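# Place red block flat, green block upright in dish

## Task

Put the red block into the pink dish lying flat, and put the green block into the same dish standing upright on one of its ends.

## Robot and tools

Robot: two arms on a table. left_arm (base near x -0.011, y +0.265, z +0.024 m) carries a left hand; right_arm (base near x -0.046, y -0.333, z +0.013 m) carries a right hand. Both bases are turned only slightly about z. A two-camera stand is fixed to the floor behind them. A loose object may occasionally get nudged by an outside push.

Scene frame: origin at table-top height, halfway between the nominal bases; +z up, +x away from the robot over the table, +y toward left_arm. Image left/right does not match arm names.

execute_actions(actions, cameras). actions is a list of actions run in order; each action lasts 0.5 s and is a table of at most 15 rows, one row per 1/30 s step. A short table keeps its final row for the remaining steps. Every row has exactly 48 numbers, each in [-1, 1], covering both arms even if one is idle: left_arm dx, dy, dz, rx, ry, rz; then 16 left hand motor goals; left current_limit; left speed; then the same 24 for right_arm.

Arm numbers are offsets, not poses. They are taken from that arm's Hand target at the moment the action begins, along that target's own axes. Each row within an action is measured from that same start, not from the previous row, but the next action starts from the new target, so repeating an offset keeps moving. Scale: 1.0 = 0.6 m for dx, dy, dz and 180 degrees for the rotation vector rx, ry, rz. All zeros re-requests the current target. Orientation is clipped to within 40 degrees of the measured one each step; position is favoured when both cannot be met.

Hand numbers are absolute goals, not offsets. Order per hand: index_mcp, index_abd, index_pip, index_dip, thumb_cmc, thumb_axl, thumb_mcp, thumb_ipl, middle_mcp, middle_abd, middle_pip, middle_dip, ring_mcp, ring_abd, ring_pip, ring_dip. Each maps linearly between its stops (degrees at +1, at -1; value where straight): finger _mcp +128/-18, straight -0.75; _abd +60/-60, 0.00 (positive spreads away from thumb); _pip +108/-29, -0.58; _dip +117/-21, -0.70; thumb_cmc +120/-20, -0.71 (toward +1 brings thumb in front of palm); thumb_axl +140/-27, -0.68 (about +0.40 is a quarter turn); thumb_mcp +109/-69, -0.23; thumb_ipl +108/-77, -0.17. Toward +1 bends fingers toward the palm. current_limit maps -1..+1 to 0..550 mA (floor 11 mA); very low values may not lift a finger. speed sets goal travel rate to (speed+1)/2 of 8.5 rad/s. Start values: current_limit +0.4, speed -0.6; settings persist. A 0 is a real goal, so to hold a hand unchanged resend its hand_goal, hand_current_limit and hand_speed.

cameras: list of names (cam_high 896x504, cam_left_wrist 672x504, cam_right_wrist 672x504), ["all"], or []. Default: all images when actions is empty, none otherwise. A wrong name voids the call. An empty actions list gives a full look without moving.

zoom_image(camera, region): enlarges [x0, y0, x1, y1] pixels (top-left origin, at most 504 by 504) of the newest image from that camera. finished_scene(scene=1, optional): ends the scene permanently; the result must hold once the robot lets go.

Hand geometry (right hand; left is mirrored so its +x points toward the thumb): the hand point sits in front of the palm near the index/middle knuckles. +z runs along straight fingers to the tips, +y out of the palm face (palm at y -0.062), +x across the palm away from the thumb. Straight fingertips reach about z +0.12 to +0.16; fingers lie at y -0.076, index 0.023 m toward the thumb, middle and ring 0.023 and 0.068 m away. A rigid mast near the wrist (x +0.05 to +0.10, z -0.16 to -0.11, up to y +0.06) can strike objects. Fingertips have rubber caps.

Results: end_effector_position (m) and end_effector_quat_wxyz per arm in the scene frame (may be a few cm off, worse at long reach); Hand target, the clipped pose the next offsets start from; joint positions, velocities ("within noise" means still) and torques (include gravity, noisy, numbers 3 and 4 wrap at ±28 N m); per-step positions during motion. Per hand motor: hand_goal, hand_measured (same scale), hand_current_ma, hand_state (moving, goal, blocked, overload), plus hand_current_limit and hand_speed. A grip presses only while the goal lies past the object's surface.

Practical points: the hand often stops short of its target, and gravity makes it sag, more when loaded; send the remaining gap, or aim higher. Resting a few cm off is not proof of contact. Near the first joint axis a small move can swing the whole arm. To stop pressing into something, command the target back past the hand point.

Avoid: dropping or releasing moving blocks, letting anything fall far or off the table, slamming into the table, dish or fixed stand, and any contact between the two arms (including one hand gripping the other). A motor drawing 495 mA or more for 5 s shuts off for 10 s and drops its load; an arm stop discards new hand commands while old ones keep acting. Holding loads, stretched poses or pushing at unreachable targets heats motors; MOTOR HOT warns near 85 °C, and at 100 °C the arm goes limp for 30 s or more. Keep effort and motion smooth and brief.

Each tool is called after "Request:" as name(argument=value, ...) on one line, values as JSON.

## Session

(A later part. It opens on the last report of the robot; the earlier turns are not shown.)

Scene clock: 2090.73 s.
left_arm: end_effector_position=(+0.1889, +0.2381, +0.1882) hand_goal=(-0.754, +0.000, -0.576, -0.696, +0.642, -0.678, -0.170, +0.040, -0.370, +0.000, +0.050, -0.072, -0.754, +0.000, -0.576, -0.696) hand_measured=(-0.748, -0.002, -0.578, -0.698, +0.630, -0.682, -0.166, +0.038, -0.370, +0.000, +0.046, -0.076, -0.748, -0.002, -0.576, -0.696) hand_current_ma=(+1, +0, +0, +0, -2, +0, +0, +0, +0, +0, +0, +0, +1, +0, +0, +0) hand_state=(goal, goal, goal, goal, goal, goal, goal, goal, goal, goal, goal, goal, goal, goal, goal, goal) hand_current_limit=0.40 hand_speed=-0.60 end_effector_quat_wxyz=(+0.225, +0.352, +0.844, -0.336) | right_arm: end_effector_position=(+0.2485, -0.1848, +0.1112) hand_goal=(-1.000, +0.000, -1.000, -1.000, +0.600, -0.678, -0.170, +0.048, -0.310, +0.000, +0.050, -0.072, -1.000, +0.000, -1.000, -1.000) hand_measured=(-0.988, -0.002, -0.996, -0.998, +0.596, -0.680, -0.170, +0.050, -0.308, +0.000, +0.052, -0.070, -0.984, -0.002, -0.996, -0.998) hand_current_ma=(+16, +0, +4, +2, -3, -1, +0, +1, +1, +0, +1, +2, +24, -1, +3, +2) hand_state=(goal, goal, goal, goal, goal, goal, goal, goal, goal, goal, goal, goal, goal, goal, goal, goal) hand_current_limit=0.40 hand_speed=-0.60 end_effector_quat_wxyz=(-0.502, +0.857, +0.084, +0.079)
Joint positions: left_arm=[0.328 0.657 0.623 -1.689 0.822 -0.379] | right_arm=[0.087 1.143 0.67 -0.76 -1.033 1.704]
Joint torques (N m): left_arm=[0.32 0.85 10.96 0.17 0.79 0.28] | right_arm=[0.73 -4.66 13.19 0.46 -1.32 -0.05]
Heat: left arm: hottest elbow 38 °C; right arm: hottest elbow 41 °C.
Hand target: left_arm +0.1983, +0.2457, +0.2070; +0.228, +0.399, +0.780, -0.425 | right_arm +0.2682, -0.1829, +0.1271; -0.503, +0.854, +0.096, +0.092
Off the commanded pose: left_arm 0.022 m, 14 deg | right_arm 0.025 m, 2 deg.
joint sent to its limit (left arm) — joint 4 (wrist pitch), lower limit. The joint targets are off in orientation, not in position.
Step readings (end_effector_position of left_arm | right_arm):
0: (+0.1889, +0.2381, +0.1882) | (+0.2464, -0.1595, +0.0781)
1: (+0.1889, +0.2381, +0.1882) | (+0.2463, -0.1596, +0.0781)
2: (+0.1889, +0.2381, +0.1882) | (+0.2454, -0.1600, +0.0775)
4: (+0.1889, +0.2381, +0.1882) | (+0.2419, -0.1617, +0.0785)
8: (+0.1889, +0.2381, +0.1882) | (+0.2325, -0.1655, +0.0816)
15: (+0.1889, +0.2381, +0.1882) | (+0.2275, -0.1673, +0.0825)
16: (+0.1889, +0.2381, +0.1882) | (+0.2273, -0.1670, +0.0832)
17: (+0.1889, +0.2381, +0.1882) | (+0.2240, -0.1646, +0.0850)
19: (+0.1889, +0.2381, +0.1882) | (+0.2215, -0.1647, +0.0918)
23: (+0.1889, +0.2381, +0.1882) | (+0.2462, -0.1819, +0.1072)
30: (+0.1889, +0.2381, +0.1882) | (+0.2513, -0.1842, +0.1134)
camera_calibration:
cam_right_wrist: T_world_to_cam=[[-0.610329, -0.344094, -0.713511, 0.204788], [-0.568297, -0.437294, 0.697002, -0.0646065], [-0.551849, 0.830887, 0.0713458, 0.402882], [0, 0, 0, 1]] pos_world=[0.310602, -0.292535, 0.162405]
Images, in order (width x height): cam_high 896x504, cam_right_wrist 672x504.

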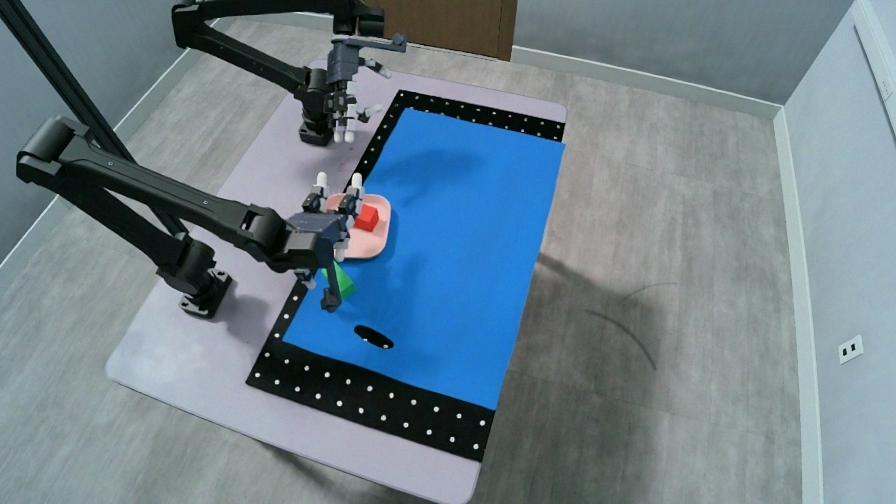

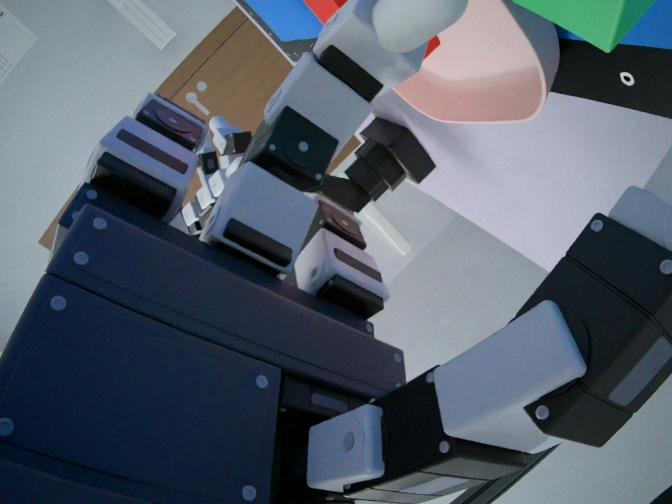

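Request:
execute_actions(actions=[[[0,0,0,0,0,0,-0.754,0,-0.576,-0.696,0.643,-0.678,-0.169,0.04,-0.37,0,0.051,-0.072,-0.754,0,-0.576,-0.696,0.4,-0.6,-0.030,0.0485,0.0455,0,0,0,-1,0,-1,-1,0.6,-0.678,-0.169,0.049,-0.31,0,0.051,-0.072,-1,0,-1,-1,0.4,-0.6]]], cameras=["cam_high","cam_right_wrist"])

Request:
zoom_image(camera="cam_high", region=[305, 230, 375, 310])

Scene clock: 2118.07 s.
left_arm: end_effector_position=(+0.1889, +0.2381, +0.1882) hand_goal=(-0.754, +0.000, -0.576, -0.696, +0.642, -0.678, -0.170, +0.040, -0.370, +0.000, +0.050, -0.072, -0.754, +0.000, -0.576, -0.696) hand_measured=(-0.748, -0.002, -0.578, -0.698, +0.630, -0.682, -0.166, +0.038, -0.370, +0.000, +0.046, -0.076, -0.748, -0.002, -0.576, -0.696) hand_current_ma=(+1, +0, +0, +0, -2, +0, +0, +0, +0, +0, +0, +0, +1, +0, +0, +0) hand_state=(goal, goal, goal, goal, goal, goal, goal, goal, goal, goal, goal, goal, goal, goal, goal, goal) hand_current_limit=0.40 hand_speed=-0.60 end_effector_quat_wxyz=(+0.225, +0.352, +0.844, -0.336) | right_arm: end_effector_position=(+0.2630, -0.1764, +0.0920) hand_goal=(-1.000, +0.000, -1.000, -1.000, +0.600, -0.678, -0.170, +0.048, -0.310, +0.000, +0.050, -0.072, -1.000, +0.000, -1.000, -1.000) hand_measured=(-0.988, -0.002, -0.996, -0.998, +0.596, -0.680, -0.170, +0.050, -0.308, +0.000, +0.052, -0.070, -0.984, -0.002, -0.996, -0.998) hand_current_ma=(+16, +0, +4, +2, -3, -1, +0, +1, +1, +0, +1, +2, +24, -1, +3, +2) hand_state=(goal, goal, goal, goal, goal, goal, goal, goal, goal, goal, goal, goal, goal, goal, goal, goal) hand_current_limit=0.40 hand_speed=-0.60 end_effector_quat_wxyz=(-0.504, +0.852, +0.099, +0.100)
Joint positions: left_arm=[0.328 0.657 0.623 -1.689 0.822 -0.379] | right_arm=[0.107 1.19 0.636 -0.603 -1.028 1.733]
Joint torques (N m): left_arm=[0.79 1.26 11.03 0.17 0.77 0.31] | right_arm=[0.91 -4.95 7.99 1.59 -1.06 0.07]
Heat: left arm: hottest elbow 39 °C; right arm: hottest elbow 44 °C.
Hand target: left_arm +0.1983, +0.2457, +0.2070; +0.228, +0.399, +0.780, -0.425 | right_arm +0.2600, -0.1741, +0.0850; -0.503, +0.854, +0.096, +0.092
Off the commanded pose: left_arm 0.022 m, 14 deg | right_arm 0.008 m, 1 deg.
joint sent to its limit (left arm) — joint 4 (wrist pitch), lower limit. The joint targets are off in orientation, not in position.
Step readings (end_effector_position of left_arm | right_arm):
0: (+0.1889, +0.2381, +0.1882) | (+0.2485, -0.1848, +0.1112)
1: (+0.1889, +0.2381, +0.1882) | (+0.2485, -0.1848, +0.1111)
2: (+0.1889, +0.2381, +0.1882) | (+0.2500, -0.1846, +0.1111)
4: (+0.1889, +0.2381, +0.1882) | (+0.2580, -0.1828, +0.1102)
8: (+0.1889, +0.2381, +0.1882) | (+0.2651, -0.1787, +0.1022)
15: (+0.1889, +0.2381, +0.1882) | (+0.2616, -0.1768, +0.0915)
camera_calibration:
cam_right_wrist: T_world_to_cam=[[-0.571216, -0.340398, -0.746888, 0.196241], [-0.601302, -0.445842, 0.663069, -0.0289648], [-0.558702, 0.827861, 0.04999, 0.408556], [0, 0, 0, 1]] pos_world=[0.32294, -0.284341, 0.145352]
Images, in order (width x height): cam_high 896x504, cam_right_wrist 672x504.

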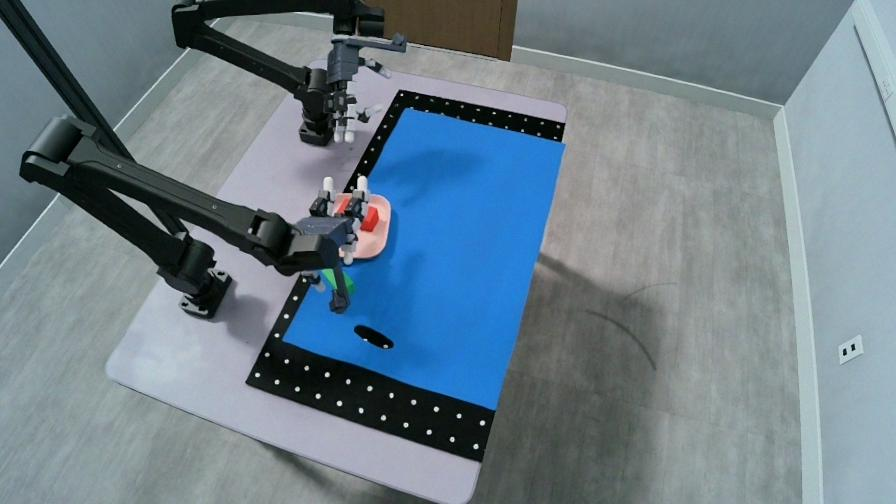

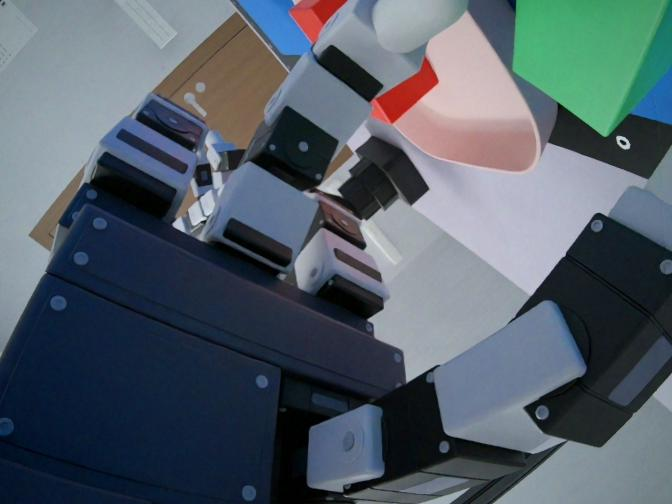

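Scaled by 6.300.

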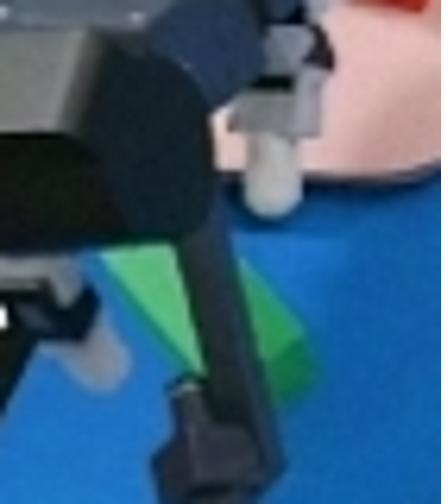

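Request:
execute_actions(actions=[[[0,0,0,0,0,0,-0.754,0,-0.576,-0.696,0.643,-0.678,-0.169,0.04,-0.37,0,0.051,-0.072,-0.754,0,-0.576,-0.696,0.4,-0.6,-0.0267,0.0405,0.0298,0,0,0,-1,0,-1,-1,0.6,-0.678,-0.169,0.049,-0.31,0,0.051,-0.072,-1,0,-1,-1,0.4,-0.6]]], cameras=["cam_high","cam_right_wrist"])

Request:
zoom_image(camera="cam_high", region=[305, 230, 375, 310])

Scene clock: 2132.43 s.
left_arm: end_effector_position=(+0.1889, +0.2381, +0.1882) hand_goal=(-0.754, +0.000, -0.576, -0.696, +0.642, -0.678, -0.170, +0.040, -0.370, +0.000, +0.050, -0.072, -0.754, +0.000, -0.576, -0.696) hand_measured=(-0.748, -0.002, -0.578, -0.698, +0.630, -0.682, -0.166, +0.038, -0.370, +0.000, +0.046, -0.076, -0.748, -0.002, -0.576, -0.696) hand_current_ma=(+1, +0, +0, +0, -2, +0, +0, +0, +0, +0, +0, +0, +1, +0, +0, +0) hand_state=(goal, goal, goal, goal, goal, goal, goal, goal, goal, goal, goal, goal, goal, goal, goal, goal) hand_current_limit=0.40 hand_speed=-0.60 end_effector_quat_wxyz=(+0.225, +0.352, +0.844, -0.336) | right_arm: end_effector_position=(+0.2598, -0.1705, +0.0702) hand_goal=(-1.000, +0.000, -1.000, -1.000, +0.600, -0.678, -0.170, +0.048, -0.310, +0.000, +0.050, -0.072, -1.000, +0.000, -1.000, -1.000) hand_measured=(-0.988, -0.002, -0.996, -0.998, +0.596, -0.680, -0.170, +0.050, -0.290, -0.008, +0.082, -0.052, -0.984, -0.002, -0.996, -0.998) hand_current_ma=(+16, +0, +4, +2, -3, -1, +0, +1, +35, -6, +56, +32, +24, -1, +3, +2) hand_state=(goal, goal, goal, goal, goal, goal, goal, goal, blocked, goal, blocked, blocked, goal, goal, goal, goal) hand_current_limit=0.40 hand_speed=-0.60 end_effector_quat_wxyz=(-0.510, +0.847, +0.104, +0.108)
Joint positions: left_arm=[0.328 0.657 0.623 -1.689 0.822 -0.379] | right_arm=[0.122 1.217 0.576 -0.468 -1.035 1.764]
Joint torques (N m): left_arm=[0.56 1.14 11.02 0.28 0.74 0.31] | right_arm=[1.67 -4.07 6.39 1.66 -0.5 0.05]
Heat: left arm: hottest elbow 39 °C; right arm: hottest elbow 42 °C.
Hand target: left_arm +0.1983, +0.2457, +0.2070; +0.228, +0.399, +0.780, -0.425 | right_arm +0.2518, -0.1711, +0.0519; -0.503, +0.854, +0.096, +0.092
Off the commanded pose: left_arm 0.022 m, 14 deg | right_arm 0.020 m, 2 deg.
joint sent to its limit (left arm) — joint 4 (wrist pitch), lower limit. The joint targets are off in orientation, not in position.
Step readings (end_effector_position of left_arm | right_arm):
0: (+0.1889, +0.2381, +0.1882) | (+0.2630, -0.1764, +0.0920)
1: (+0.1889, +0.2381, +0.1882) | (+0.2629, -0.1764, +0.0918)
2: (+0.1889, +0.2381, +0.1882) | (+0.2635, -0.1760, +0.0906)
4: (+0.1889, +0.2381, +0.1882) | (+0.2637, -0.1754, +0.0852)
8: (+0.1889, +0.2381, +0.1882) | (+0.2586, -0.1742, +0.0701)
15: (+0.1889, +0.2381, +0.1882) | (+0.2597, -0.1708, +0.0701)
camera_calibration:
cam_right_wrist: T_world_to_cam=[[-0.556078, -0.329879, -0.762861, 0.179059], [-0.612366, -0.457971, 0.644414, -0.011686], [-0.561947, 0.825495, 0.0526607, 0.403241], [0, 0, 0, 1]] pos_world=[0.319015, -0.279157, 0.122893]
Images, in order (width x height): cam_high 896x504, cam_right_wrist 672x504.

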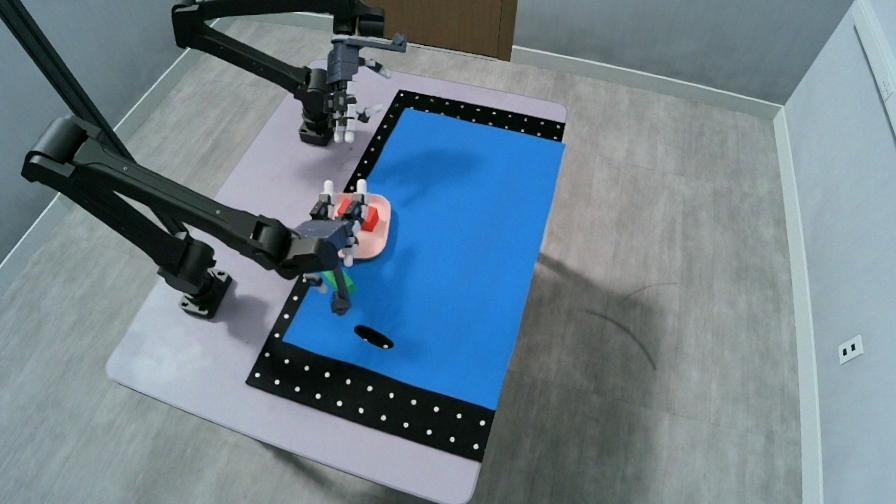

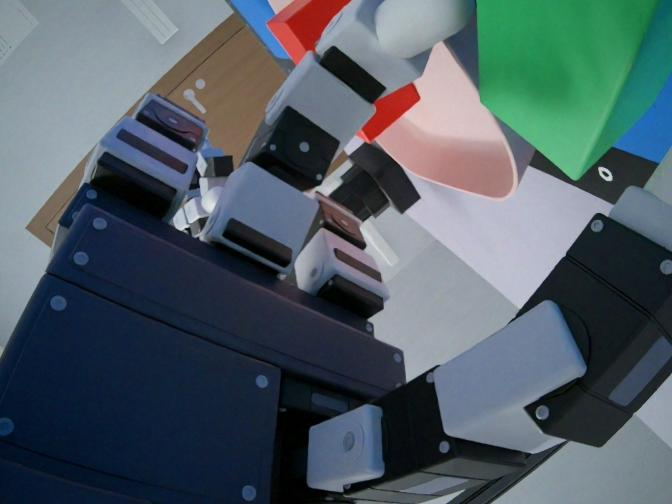

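Scaled by 6.300.

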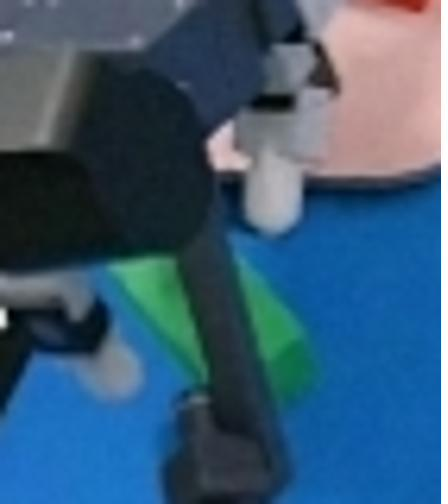

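Request:
execute_actions(actions=[[[0,0,0,0,0,0,-0.754,0,-0.576,-0.696,0.643,-0.678,-0.169,0.04,-0.37,0,0.051,-0.072,-0.754,0,-0.576,-0.696,0.4,-0.6,0.028,-0.0068,-0.0223,0,0,0,-1,0,-1,-1,0.6,-0.678,-0.169,0.049,-0.31,0,0.051,-0.072,-1,0,-1,-1,0.4,-0.6]],[[0,0,0,0,0,0,-0.754,0,-0.576,-0.696,0.643,-0.678,-0.169,0.04,-0.37,0,0.051,-0.072,-0.754,0,-0.576,-0.696,0.4,-0.6,0,0,0,0,0,0,-1,0,-1,-1,0.6,-0.678,-0.02,0.049,-0.2,0,0.051,-0.072,-1,0,-1,-1,0.4,-0.88]]], cameras=["cam_high","cam_right_wrist"])

Request:
zoom_image(camera="cam_high", region=[305, 230, 375, 310])

Scene clock: 2161.07 s.
left_arm: end_effector_position=(+0.1889, +0.2381, +0.1882) hand_goal=(-0.754, +0.000, -0.576, -0.696, +0.642, -0.678, -0.170, +0.040, -0.370, +0.000, +0.050, -0.072, -0.754, +0.000, -0.576, -0.696) hand_measured=(-0.748, -0.002, -0.578, -0.698, +0.630, -0.682, -0.166, +0.038, -0.370, +0.000, +0.046, -0.076, -0.748, -0.002, -0.576, -0.696) hand_current_ma=(+1, +0, +0, +0, -2, +0, +0, +0, +0, +0, +0, +0, +1, +0, +0, +0) hand_state=(goal, goal, goal, goal, goal, goal, goal, goal, goal, goal, goal, goal, goal, goal, goal, goal) hand_current_limit=0.40 hand_speed=-0.60 end_effector_quat_wxyz=(+0.225, +0.352, +0.844, -0.336) | right_arm: end_effector_position=(+0.2586, -0.1746, +0.0693) hand_goal=(-1.000, +0.000, -1.000, -1.000, +0.600, -0.678, -0.020, +0.048, -0.200, +0.000, +0.050, -0.072, -1.000, +0.000, -1.000, -1.000) hand_measured=(-0.988, -0.002, -0.996, -0.998, +0.596, -0.680, -0.024, +0.050, -0.252, +0.008, +0.052, -0.062, -0.984, -0.002, -0.996, -0.998) hand_current_ma=(+16, +0, +4, +2, -3, -1, -3, +1, -127, +7, +1, +12, +24, -1, +3, +2) hand_state=(goal, goal, goal, goal, goal, goal, goal, goal, blocked, goal, goal, goal, goal, goal, goal, goal) hand_current_limit=0.40 hand_speed=-0.88 end_effector_quat_wxyz=(-0.511, +0.847, +0.107, +0.097)
Joint positions: left_arm=[0.328 0.657 0.623 -1.689 0.822 -0.379] | right_arm=[0.105 1.235 0.595 -0.535 -1.051 1.705]
Joint torques (N m): left_arm=[0.5 1.32 10.99 0.25 0.78 0.28] | right_arm=[-1.38 -3.72 9.66 0.4 -0.4 0.01]
Heat: left arm: hottest elbow 39 °C; right arm: hottest elbow 41 °C.
Hand target: left_arm +0.1983, +0.2457, +0.2070; +0.228, +0.399, +0.780, -0.425 | right_arm +0.2661, -0.1797, +0.0660; -0.503, +0.854, +0.096, +0.092
Off the commanded pose: left_arm 0.022 m, 14 deg | right_arm 0.010 m, 2 deg.
joint sent to its limit (left arm) — joint 4 (wrist pitch), lower limit. The joint targets are off in orientation, not in position.
Step readings (end_effector_position of left_arm | right_arm):
0: (+0.1889, +0.2381, +0.1882) | (+0.2598, -0.1704, +0.0702)
1: (+0.1889, +0.2381, +0.1882) | (+0.2598, -0.1704, +0.0702)
2: (+0.1889, +0.2381, +0.1882) | (+0.2594, -0.1704, +0.0700)
4: (+0.1889, +0.2381, +0.1882) | (+0.2580, -0.1714, +0.0695)
8: (+0.1889, +0.2381, +0.1882) | (+0.2587, -0.1741, +0.0700)
15: (+0.1889, +0.2381, +0.1882) | (+0.2590, -0.1751, +0.0701)
16: (+0.1889, +0.2381, +0.1882) | (+0.2591, -0.1751, +0.0701)
17: (+0.1889, +0.2381, +0.1882) | (+0.2590, -0.1750, +0.0701)
19: (+0.1889, +0.2381, +0.1882) | (+0.2589, -0.1749, +0.0701)
23: (+0.1889, +0.2381, +0.1882) | (+0.2586, -0.1749, +0.0691)
30: (+0.1889, +0.2381, +0.1882) | (+0.2586, -0.1746, +0.0693)
camera_calibration:
cam_right_wrist: T_world_to_cam=[[-0.562258, -0.339661, -0.753987, 0.175664], [-0.593961, -0.468521, 0.653986, -0.0210169], [-0.575392, 0.815548, 0.0616841, 0.407048], [0, 0, 0, 1]] pos_world=[0.320498, -0.282148, 0.121085]
Images, in order (width x height): cam_high 896x504, cam_right_wrist 672x504.

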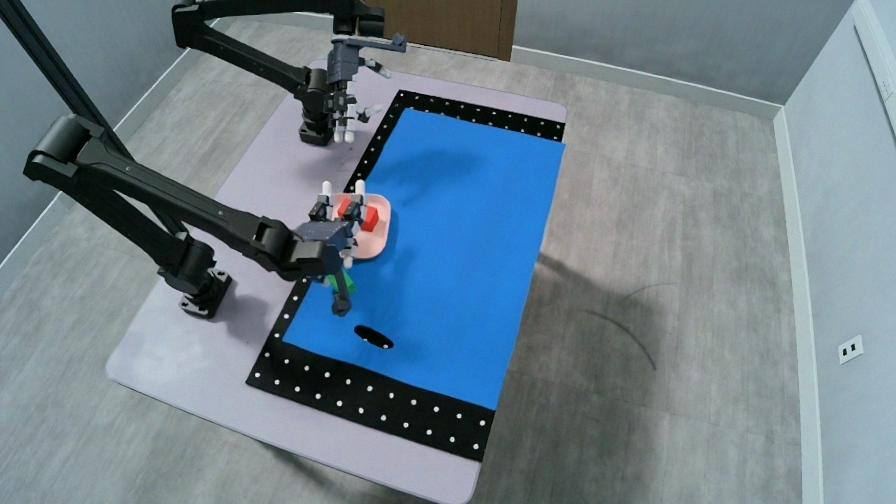

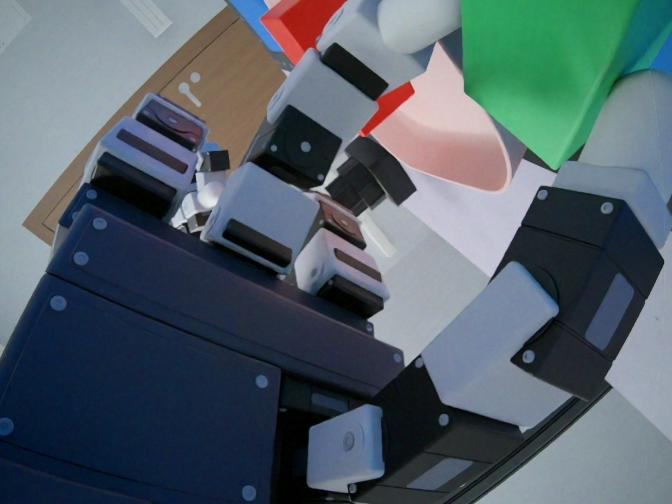

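Scaled by 6.300.

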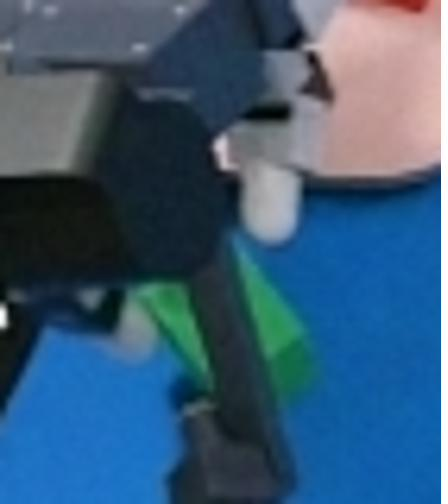

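Request:
execute_actions(actions=[[[0,0,0,0,0,0,-0.754,0,-0.576,-0.696,0.643,-0.678,-0.169,0.04,-0.37,0,0.051,-0.072,-0.754,0,-0.576,-0.696,0.4,-0.6,0,0,0,0,0,0,-1,0,-1,-1,0.6,-0.678,0.02,0.049,-0.15,0,0.051,-0.072,-1,0,-1,-1,0.4,-0.85]],[[0,0,0,0,0,0,-0.754,0,-0.576,-0.696,0.643,-0.678,-0.169,0.04,-0.37,0,0.051,-0.072,-0.754,0,-0.576,-0.696,0.4,-0.6,0,0,0,0,0,0,-1,0,-1,-1,0.6,-0.678,0.02,0.049,-0.15,0,0.051,-0.072,-1,0,-1,-1,0.4,-0.85]],[[0,0,0,0,0,0,-0.754,0,-0.576,-0.696,0.643,-0.678,-0.169,0.04,-0.37,0,0.051,-0.072,-0.754,0,-0.576,-0.696,0.4,-0.6,-0.0086,0.0196,-0.0394,0,0,0,-1,0,-1,-1,0.6,-0.678,0.02,0.049,-0.15,0,0.051,-0.072,-1,0,-1,-1,0.4,-0.85]],[[0,0,0,0,0,0,-0.754,0,-0.576,-0.696,0.643,-0.678,-0.169,0.04,-0.37,0,0.051,-0.072,-0.754,0,-0.576,-0.696,0.4,-0.6,-0.0086,0.0197,-0.0394,0,0,0,-1,0,-1,-1,0.6,-0.678,0.02,0.049,-0.15,0,0.051,-0.072,-1,0,-1,-1,0.4,-0.85]]], cameras=["cam_high","cam_right_wrist"])

Request:
zoom_image(camera="cam_high", region=[295, 240, 365, 320])

Scene clock: 2179.60 s.
left_arm: end_effector_position=(+0.1889, +0.2381, +0.1882) hand_goal=(-0.754, +0.000, -0.576, -0.696, +0.642, -0.678, -0.170, +0.040, -0.370, +0.000, +0.050, -0.072, -0.754, +0.000, -0.576, -0.696) hand_measured=(-0.748, -0.002, -0.578, -0.698, +0.630, -0.682, -0.166, +0.038, -0.370, +0.000, +0.046, -0.076, -0.748, -0.002, -0.576, -0.696) hand_current_ma=(+1, +0, +0, +0, -2, +0, +0, +0, +0, +0, +0, +0, +1, +0, +0, +0) hand_state=(goal, goal, goal, goal, goal, goal, goal, goal, goal, goal, goal, goal, goal, goal, goal, goal) hand_current_limit=0.40 hand_speed=-0.60 end_effector_quat_wxyz=(+0.225, +0.352, +0.844, -0.336) | right_arm: end_effector_position=(+0.2483, -0.2240, +0.0683) hand_goal=(-1.000, +0.000, -1.000, -1.000, +0.600, -0.678, +0.020, +0.048, -0.150, +0.000, +0.050, -0.072, -1.000, +0.000, -1.000, -1.000) hand_measured=(-0.988, -0.002, -0.996, -0.998, +0.596, -0.680, +0.018, +0.048, -0.224, +0.014, +0.042, -0.070, -0.984, -0.002, -0.996, -0.998) hand_current_ma=(+16, +0, +4, +2, -4, -1, -2, +0, -206, +15, -9, +1, +24, -1, +3, +2) hand_state=(goal, goal, goal, goal, goal, goal, goal, goal, blocked, goal, goal, goal, goal, goal, goal, goal) hand_current_limit=0.40 hand_speed=-0.85 end_effector_quat_wxyz=(-0.513, +0.847, +0.102, +0.092)
Joint positions: left_arm=[0.328 0.657 0.623 -1.689 0.822 -0.379] | right_arm=[-0.065 1.258 0.627 -0.859 -1.095 1.365]
Joint torques (N m): left_arm=[0.62 0.91 11.11 0.24 0.76 0.3] | right_arm=[-1.44 -3.72 9.78 0.31 -0.25 0.02]
Heat: left arm: hottest elbow 39 °C; right arm: hottest elbow 40 °C.
Hand target: left_arm +0.1983, +0.2457, +0.2070; +0.228, +0.399, +0.780, -0.425 | right_arm +0.2594, -0.2332, +0.0661; -0.503, +0.854, +0.096, +0.092
Off the commanded pose: left_arm 0.022 m, 14 deg | right_arm 0.014 m, 2 deg.
joint sent to its limit (left arm) — joint 4 (wrist pitch), lower limit. The joint targets are off in orientation, not in position.
Step readings (end_effector_position of left_arm | right_arm):
0: (+0.1889, +0.2381, +0.1882) | (+0.2586, -0.1746, +0.0693)
1: (+0.1889, +0.2381, +0.1882) | (+0.2586, -0.1746, +0.0693)
2: (+0.1889, +0.2381, +0.1882) | (+0.2586, -0.1746, +0.0693)
4: (+0.1889, +0.2381, +0.1882) | (+0.2585, -0.1743, +0.0695)
8: (+0.1889, +0.2381, +0.1882) | (+0.2584, -0.1743, +0.0693)
15: (+0.1889, +0.2381, +0.1882) | (+0.2584, -0.1743, +0.0693)
16: (+0.1889, +0.2381, +0.1882) | (+0.2584, -0.1743, +0.0693)
17: (+0.1889, +0.2381, +0.1882) | (+0.2584, -0.1743, +0.0693)
19: (+0.1889, +0.2381, +0.1882) | (+0.2584, -0.1743, +0.0693)
23: (+0.1889, +0.2381, +0.1882) | (+0.2584, -0.1743, +0.0693)
30: (+0.1889, +0.2381, +0.1882) | (+0.2584, -0.1743, +0.0693)
31: (+0.1889, +0.2381, +0.1882) | (+0.2582, -0.1743, +0.0694)
32: (+0.1889, +0.2381, +0.1882) | (+0.2576, -0.1749, +0.0696)
34: (+0.1889, +0.2381, +0.1882) | (+0.2552, -0.1799, +0.0694)
38: (+0.1889, +0.2381, +0.1882) | (+0.2534, -0.1937, +0.0685)
45: (+0.1889, +0.2381, +0.1882) | (+0.2527, -0.1981, +0.0689)
46: (+0.1889, +0.2381, +0.1882) | (+0.2526, -0.1981, +0.0690)
47: (+0.1889, +0.2381, +0.1882) | (+0.2522, -0.1991, +0.0692)
49: (+0.1889, +0.2381, +0.1882) | (+0.2504, -0.2053, +0.0694)
53: (+0.1889, +0.2381, +0.1882) | (+0.2484, -0.2203, +0.0687)
60: (+0.1889, +0.2381, +0.1882) | (+0.2482, -0.2238, +0.0684)
camera_calibration:
cam_right_wrist: T_world_to_cam=[[-0.574184, -0.336098, -0.746559, 0.155594], [-0.585423, -0.468919, 0.661359, -0.0523811], [-0.572357, 0.816795, 0.0724864, 0.440362], [0, 0, 0, 1]] pos_world=[0.310719, -0.331953, 0.118883]
Images, in order (width x height): cam_high 896x504, cam_right_wrist 672x504.

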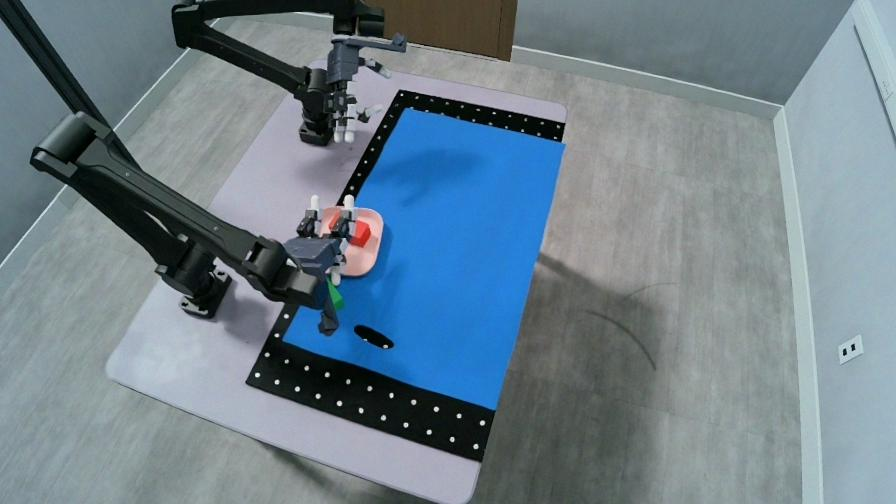

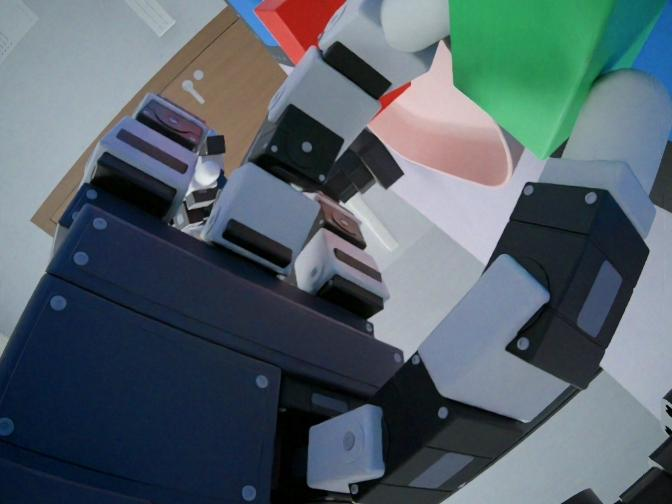

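Scaled by 6.300.

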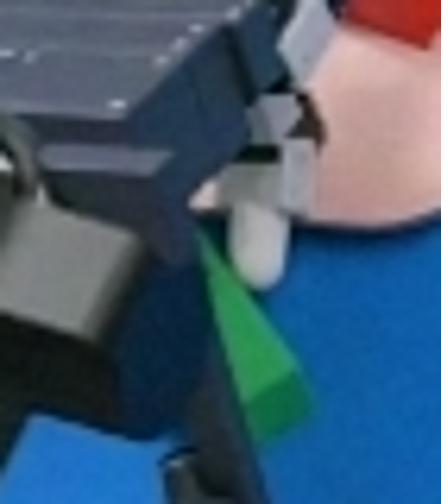

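Request:
execute_actions(actions=[[[0,0,0,0,0,0,-0.754,0,-0.576,-0.696,0.643,-0.678,-0.169,0.04,-0.37,0,0.051,-0.072,-0.754,0,-0.576,-0.696,0.4,-0.6,0,0,0,0,0,0,-1,0,-1,-1,0.6,-0.678,-0.12,0.049,-0.31,0,0.051,-0.072,-1,0,-1,-1,0.4,-0.85]],[[0,0,0,0,0,0,-0.754,0,-0.576,-0.696,0.643,-0.678,-0.169,0.04,-0.37,0,0.051,-0.072,-0.754,0,-0.576,-0.696,0.4,-0.6,0.0085,-0.0281,-0.0159,0,0,0,-1,0,-1,-1,0.6,-0.678,-0.169,0.049,-0.31,0,0.051,-0.072,-1,0,-1,-1,0.4,-0.7]],[[0,0,0,0,0,0,-0.754,0,-0.576,-0.696,0.643,-0.678,-0.169,0.04,-0.37,0,0.051,-0.072,-0.754,0,-0.576,-0.696,0.4,-0.6,0.0678,-0.0188,-0.0357,0.0518,-0.0281,0.0773,-1,0,-1,-1,0.6,-0.678,-0.169,0.049,-0.31,0,0.051,-0.072,-1,0,-1,-1,0.4,-0.7]]], cameras=["cam_high","cam_right_wrist"])

Request:
zoom_image(camera="cam_high", region=[295, 200, 395, 320])

Scene clock: 2238.97 s.
left_arm: end_effector_position=(+0.1889, +0.2381, +0.1882) hand_goal=(-0.754, +0.000, -0.576, -0.696, +0.642, -0.678, -0.170, +0.040, -0.370, +0.000, +0.050, -0.072, -0.754, +0.000, -0.576, -0.696) hand_measured=(-0.748, -0.002, -0.578, -0.698, +0.630, -0.682, -0.166, +0.038, -0.370, +0.000, +0.046, -0.076, -0.748, -0.002, -0.576, -0.696) hand_current_ma=(+1, +0, +0, +0, -2, +0, +0, +0, +0, +0, +0, +0, +1, +0, +0, +0) hand_state=(goal, goal, goal, goal, goal, goal, goal, goal, goal, goal, goal, goal, goal, goal, goal, goal) hand_current_limit=0.40 hand_speed=-0.60 end_effector_quat_wxyz=(+0.225, +0.352, +0.844, -0.336) | right_arm: end_effector_position=(+0.2782, -0.2410, +0.1095) hand_goal=(-1.000, +0.000, -1.000, -1.000, +0.600, -0.678, -0.170, +0.048, -0.310, +0.000, +0.050, -0.072, -1.000, +0.000, -1.000, -1.000) hand_measured=(-0.988, -0.002, -0.996, -0.998, +0.598, -0.680, -0.168, +0.048, -0.302, +0.002, +0.052, -0.070, -0.984, -0.002, -0.996, -0.998) hand_current_ma=(+16, +0, +4, +2, -1, -1, +2, +0, +9, +1, +1, +2, +24, -1, +3, +2) hand_state=(goal, goal, goal, goal, goal, goal, goal, goal, goal, goal, goal, goal, goal, goal, goal, goal) hand_current_limit=0.40 hand_speed=-0.70 end_effector_quat_wxyz=(-0.570, +0.821, +0.009, -0.020)
Joint positions: left_arm=[0.328 0.657 0.623 -1.689 0.822 -0.379] | right_arm=[-0.16 1.506 0.929 -1.389 -1.183 1.173]
Joint torques (N m): left_arm=[0.85 1.14 11.07 0.2 0.77 0.29] | right_arm=[-0.91 -6.83 10.92 -0.76 -1.35 -0.08]
Heat: left arm: hottest elbow 39 °C; right arm: hottest elbow 42 °C.
Hand target: left_arm +0.1983, +0.2457, +0.2070; +0.228, +0.399, +0.780, -0.425 | right_arm +0.2945, -0.2437, +0.1162; -0.573, +0.819, +0.021, -0.015
Off the commanded pose: left_arm 0.022 m, 14 deg | right_arm 0.018 m, 2 deg.
joint sent to its limit (left arm) — joint 4 (wrist pitch), lower limit. The joint targets are off in orientation, not in position.
Step readings (end_effector_position of left_arm | right_arm):
0: (+0.1889, +0.2381, +0.1882) | (+0.2484, -0.2241, +0.0683)
1: (+0.1889, +0.2381, +0.1882) | (+0.2484, -0.2241, +0.0683)
2: (+0.1889, +0.2381, +0.1882) | (+0.2484, -0.2241, +0.0683)
4: (+0.1889, +0.2381, +0.1882) | (+0.2484, -0.2240, +0.0682)
8: (+0.1889, +0.2381, +0.1882) | (+0.2489, -0.2254, +0.0680)
15: (+0.1889, +0.2381, +0.1882) | (+0.2490, -0.2276, +0.0677)
16: (+0.1889, +0.2381, +0.1882) | (+0.2490, -0.2276, +0.0678)
17: (+0.1889, +0.2381, +0.1882) | (+0.2489, -0.2277, +0.0683)
19: (+0.1889, +0.2381, +0.1882) | (+0.2488, -0.2287, +0.0700)
23: (+0.1889, +0.2381, +0.1882) | (+0.2466, -0.2299, +0.0713)
30: (+0.1889, +0.2381, +0.1882) | (+0.2438, -0.2298, +0.0716)
31: (+0.1889, +0.2381, +0.1882) | (+0.2438, -0.2297, +0.0723)
32: (+0.1889, +0.2381, +0.1882) | (+0.2432, -0.2298, +0.0751)
34: (+0.1889, +0.2381, +0.1882) | (+0.2460, -0.2288, +0.0853)
38: (+0.1889, +0.2381, +0.1882) | (+0.2757, -0.2385, +0.1025)
45: (+0.1889, +0.2381, +0.1882) | (+0.2790, -0.2415, +0.1103)
camera_calibration:
cam_right_wrist: T_world_to_cam=[[-0.778798, -0.238243, -0.580271, 0.2601], [-0.391211, -0.538638, 0.746206, -0.15019], [-0.490334, 0.808152, 0.326286, 0.415604], [0, 0, 0, 1]] pos_world=[0.347594, -0.354802, 0.127396]
Images, in order (width x height): cam_high 896x504, cam_right_wrist 672x504.

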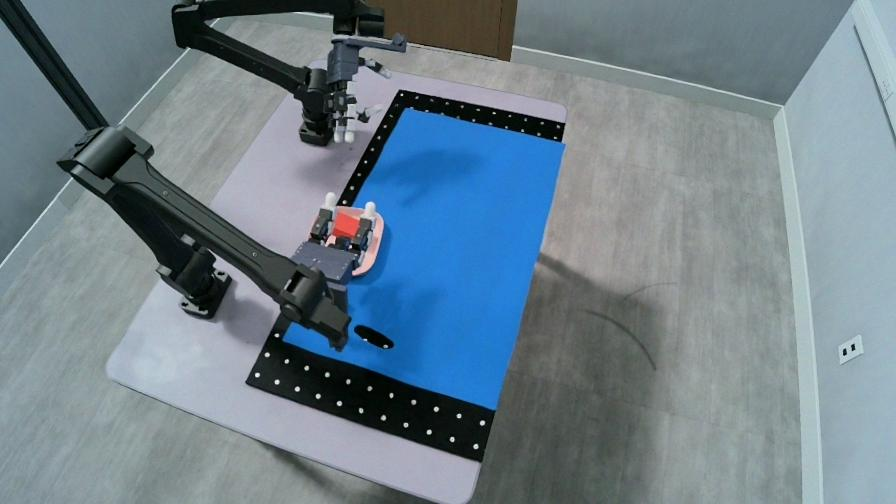

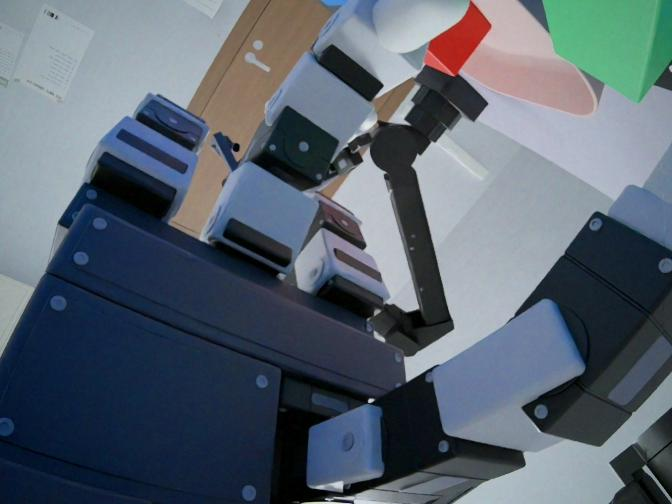

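Scaled by 4.200.

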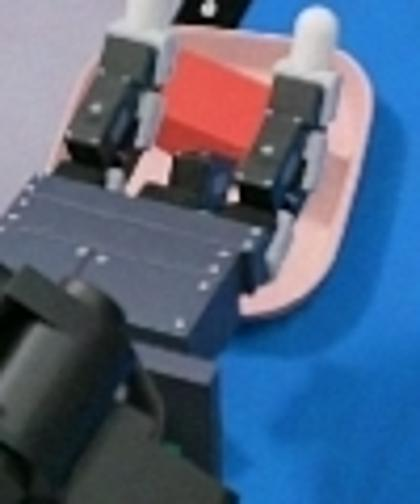

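Request:
execute_actions(actions=[[[0,0,0,0,0,0,-0.754,0,-0.576,-0.696,0.643,-0.678,-0.169,0.04,-0.37,0,0.051,-0.072,-0.754,0,-0.576,-0.696,0.4,-0.6,-0.0265,0.045,0.0282,0,0,0,-1,0,-1,-1,0.6,-0.678,-0.169,0.049,-0.31,0,0.051,-0.072,-1,0,-1,-1,0.4,-0.7]],[[0,0,0,0,0,0,-0.754,0,-0.576,-0.696,0.643,-0.678,-0.169,0.04,-0.37,0,0.051,-0.072,-0.754,0,-0.576,-0.696,0.4,-0.6,-0.0176,0.0301,0.0188,0,0,0,-1,0,-1,-1,0.6,-0.678,-0.169,0.049,-0.31,0,0.051,-0.072,-1,0,-1,-1,0.4,-0.7]]], cameras=["cam_high","cam_right_wrist"])

Request:
zoom_image(camera="cam_high", region=[295, 220, 375, 320])

Scene clock: 2278.37 s.
left_arm: end_effector_position=(+0.1889, +0.2381, +0.1882) hand_goal=(-0.754, +0.000, -0.576, -0.696, +0.642, -0.678, -0.170, +0.040, -0.370, +0.000, +0.050, -0.072, -0.754, +0.000, -0.576, -0.696) hand_measured=(-0.748, -0.002, -0.578, -0.698, +0.630, -0.682, -0.166, +0.038, -0.370, +0.000, +0.046, -0.076, -0.748, -0.002, -0.576, -0.696) hand_current_ma=(+1, +0, +0, +0, -2, +0, +0, +0, +0, +0, +0, +0, +1, +0, +0, +0) hand_state=(goal, goal, goal, goal, goal, goal, goal, goal, goal, goal, goal, goal, goal, goal, goal, goal) hand_current_limit=0.40 hand_speed=-0.60 end_effector_quat_wxyz=(+0.225, +0.352, +0.844, -0.336) | right_arm: end_effector_position=(+0.2716, -0.2373, +0.0707) hand_goal=(-1.000, +0.000, -1.000, -1.000, +0.600, -0.678, -0.170, +0.048, -0.310, +0.000, +0.050, -0.072, -1.000, +0.000, -1.000, -1.000) hand_measured=(-0.988, -0.002, -0.996, -0.998, +0.598, -0.680, -0.168, +0.048, -0.302, +0.002, +0.052, -0.070, -0.984, -0.002, -0.996, -0.998) hand_current_ma=(+16, +0, +4, +2, -1, -1, +2, +0, +9, +1, +1, +2, +24, -1, +3, +2) hand_state=(goal, goal, goal, goal, goal, goal, goal, goal, goal, goal, goal, goal, goal, goal, goal, goal) hand_current_limit=0.40 hand_speed=-0.70 end_effector_quat_wxyz=(-0.572, +0.820, +0.026, -0.004)
Joint positions: left_arm=[0.328 0.657 0.623 -1.689 0.822 -0.379] | right_arm=[-0.154 1.54 0.846 -1.247 -1.191 1.151]
Joint torques (N m): left_arm=[0.91 1.08 11.1 0.23 0.77 0.32] | right_arm=[0.09 -7.82 5.86 0.09 -1.32 0.14]
Heat: left arm: hottest elbow 39 °C; right arm: hottest elbow 44 °C.
Hand target: left_arm +0.1983, +0.2457, +0.2070; +0.228, +0.399, +0.780, -0.425 | right_arm +0.2675, -0.2340, +0.0642; -0.573, +0.819, +0.021, -0.015
Off the commanded pose: left_arm 0.022 m, 14 deg | right_arm 0.008 m, 1 deg.
joint sent to its limit (left arm) — joint 4 (wrist pitch), lower limit. The joint targets are off in orientation, not in position.
Step readings (end_effector_position of left_arm | right_arm):
0: (+0.1889, +0.2381, +0.1882) | (+0.2781, -0.2410, +0.1096)
1: (+0.1889, +0.2381, +0.1882) | (+0.2781, -0.2410, +0.1096)
2: (+0.1889, +0.2381, +0.1882) | (+0.2787, -0.2409, +0.1094)
4: (+0.1889, +0.2381, +0.1882) | (+0.2817, -0.2410, +0.1074)
8: (+0.1889, +0.2381, +0.1882) | (+0.2827, -0.2407, +0.0996)
15: (+0.1889, +0.2381, +0.1882) | (+0.2795, -0.2404, +0.0925)
16: (+0.1889, +0.2381, +0.1882) | (+0.2796, -0.2404, +0.0922)
17: (+0.1889, +0.2381, +0.1882) | (+0.2801, -0.2402, +0.0912)
19: (+0.1889, +0.2381, +0.1882) | (+0.2789, -0.2396, +0.0865)
23: (+0.1889, +0.2381, +0.1882) | (+0.2705, -0.2381, +0.0756)
30: (+0.1889, +0.2381, +0.1882) | (+0.2710, -0.2372, +0.0709)
camera_calibration:
cam_right_wrist: T_world_to_cam=[[-0.749258, -0.242052, -0.61646, 0.226929], [-0.419469, -0.546866, 0.724557, -0.114565], [-0.512502, 0.801466, 0.30821, 0.427812], [0, 0, 0, 1]] pos_world=[0.341226, -0.3506, 0.0910456]
Images, in order (width x height): cam_high 896x504, cam_right_wrist 672x504.

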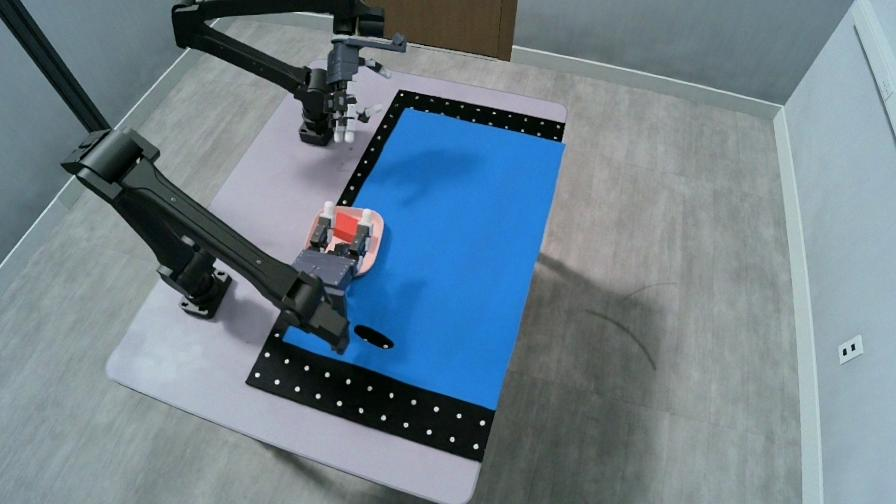

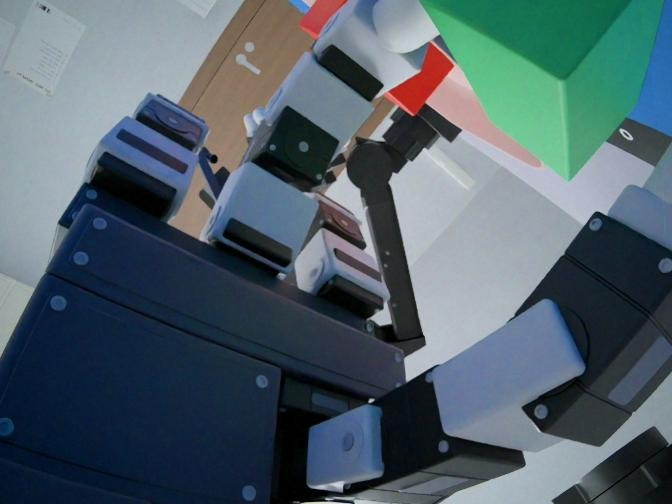

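Scaled by 5.040.

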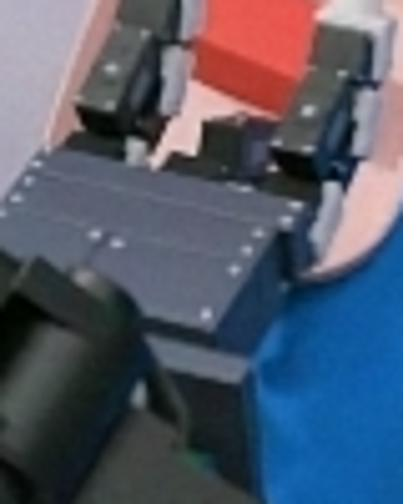

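Request:
execute_actions(actions=[[[0,0,0,0,0,0,-0.754,0,-0.576,-0.696,0.643,-0.678,-0.169,0.04,-0.37,0,0.051,-0.072,-0.754,0,-0.576,-0.696,0.4,-0.6,0,0,0,0,0,0,-1,0,-1,-1,0.6,-0.678,0.0,0.049,-0.24,0,0.051,-0.072,-1,0,-1,-1,0.4,-0.8]],[[0,0,0,0,0,0,-0.754,0,-0.576,-0.696,0.643,-0.678,-0.169,0.04,-0.37,0,0.051,-0.072,-0.754,0,-0.576,-0.696,0.4,-0.6,0,0,0,0,0,0,-1,0,-1,-1,0.6,-0.678,0.02,0.055,-0.1,0,0.051,-0.072,-1,0,-1,-1,0.4,-0.85]],[[0,0,0,0,0,0,-0.754,0,-0.576,-0.696,0.643,-0.678,-0.169,0.04,-0.37,0,0.051,-0.072,-0.754,0,-0.576,-0.696,0.4,-0.6,0,0,0,0,0,0,-1,0,-1,-1,0.6,-0.678,0.03,0.055,-0.08,0,0.051,-0.072,-1,0,-1,-1,0.4,-0.85]]], cameras=["cam_right_wrist"])

Scene clock: 2291.07 s.
left_arm: end_effector_position=(+0.1889, +0.2381, +0.1882) hand_goal=(-0.754, +0.000, -0.576, -0.696, +0.642, -0.678, -0.170, +0.040, -0.370, +0.000, +0.050, -0.072, -0.754, +0.000, -0.576, -0.696) hand_measured=(-0.748, -0.002, -0.578, -0.698, +0.630, -0.682, -0.166, +0.038, -0.370, +0.000, +0.046, -0.076, -0.748, -0.002, -0.576, -0.696) hand_current_ma=(+1, +0, +0, +0, -2, +0, +0, +0, +0, +0, +0, +0, +1, +0, +0, +0) hand_state=(goal, goal, goal, goal, goal, goal, goal, goal, goal, goal, goal, goal, goal, goal, goal, goal) hand_current_limit=0.40 hand_speed=-0.60 end_effector_quat_wxyz=(+0.225, +0.352, +0.844, -0.336) | right_arm: end_effector_position=(+0.2716, -0.2371, +0.0709) hand_goal=(-1.000, +0.000, -1.000, -1.000, +0.600, -0.678, +0.030, +0.054, -0.080, +0.000, +0.050, -0.072, -1.000, +0.000, -1.000, -1.000) hand_measured=(-0.988, -0.002, -0.996, -0.998, +0.568, -0.688, +0.000, +0.044, -0.158, +0.012, +0.030, -0.080, -0.984, -0.002, -0.996, -0.998) hand_current_ma=(+16, +0, +4, +2, -57, -13, -75, -17, -224, +11, -28, -7, +24, -1, +3, +2) hand_state=(goal, goal, goal, goal, blocked, goal, blocked, goal, blocked, goal, goal, goal, goal, goal, goal, goal) hand_current_limit=0.40 hand_speed=-0.85 end_effector_quat_wxyz=(-0.573, +0.819, +0.025, -0.005)
Joint positions: left_arm=[0.328 0.657 0.623 -1.689 0.822 -0.379] | right_arm=[-0.154 1.54 0.846 -1.247 -1.193 1.153]
Joint torques (N m): left_arm=[0.62 0.85 11.04 0.23 0.78 0.29] | right_arm=[0.91 -7.18 6.09 0.2 -1.27 0.08]
Heat: left arm: hottest elbow 39 °C; right arm: hottest elbow 42 °C.
Hand target: left_arm +0.1983, +0.2457, +0.2070; +0.228, +0.399, +0.780, -0.425 | right_arm +0.2675, -0.2340, +0.0642; -0.573, +0.819, +0.021, -0.015
Off the commanded pose: left_arm 0.022 m, 14 deg | right_arm 0.008 m, 1 deg.
joint sent to its limit (left arm) — joint 4 (wrist pitch), lower limit. The joint targets are off in orientation, not in position.
Step readings (end_effector_position of left_arm | right_arm):
0: (+0.1889, +0.2381, +0.1882) | (+0.2716, -0.2373, +0.0707)
1: (+0.1889, +0.2381, +0.1882) | (+0.2716, -0.2373, +0.0707)
2: (+0.1889, +0.2381, +0.1882) | (+0.2716, -0.2373, +0.0707)
4: (+0.1889, +0.2381, +0.1882) | (+0.2716, -0.2373, +0.0707)
8: (+0.1889, +0.2381, +0.1882) | (+0.2716, -0.2373, +0.0707)
15: (+0.1889, +0.2381, +0.1882) | (+0.2716, -0.2373, +0.0707)
16: (+0.1889, +0.2381, +0.1882) | (+0.2716, -0.2373, +0.0707)
17: (+0.1889, +0.2381, +0.1882) | (+0.2716, -0.2373, +0.0707)
19: (+0.1889, +0.2381, +0.1882) | (+0.2716, -0.2373, +0.0707)
23: (+0.1889, +0.2381, +0.1882) | (+0.2716, -0.2372, +0.0708)
30: (+0.1889, +0.2381, +0.1882) | (+0.2716, -0.2371, +0.0708)
31: (+0.1889, +0.2381, +0.1882) | (+0.2716, -0.2371, +0.0708)
32: (+0.1889, +0.2381, +0.1882) | (+0.2716, -0.2371, +0.0709)
34: (+0.1889, +0.2381, +0.1882) | (+0.2716, -0.2371, +0.0709)
38: (+0.1889, +0.2381, +0.1882) | (+0.2716, -0.2371, +0.0709)
45: (+0.1889, +0.2381, +0.1882) | (+0.2716, -0.2371, +0.0709)
camera_calibration:
cam_right_wrist: T_world_to_cam=[[-0.750536, -0.240296, -0.615592, 0.227854], [-0.41893, -0.547422, 0.724449, -0.114922], [-0.51107, 0.801616, 0.310193, 0.427068], [0, 0, 0, 1]] pos_world=[0.34113, -0.350503, 0.0910468]
Images, in order (width x height): cam_right_wrist 672x504.

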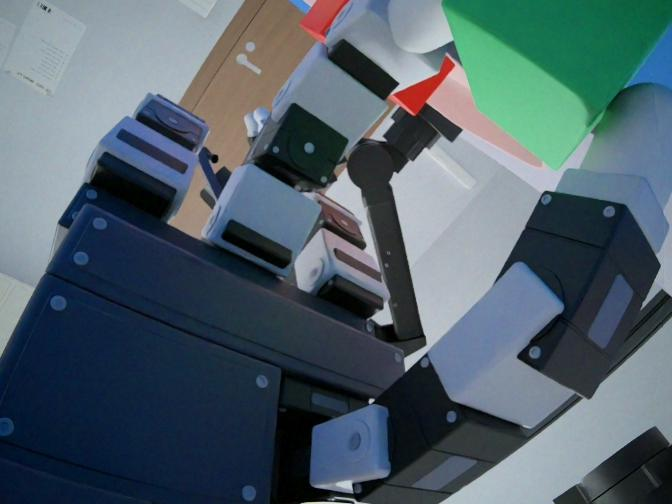

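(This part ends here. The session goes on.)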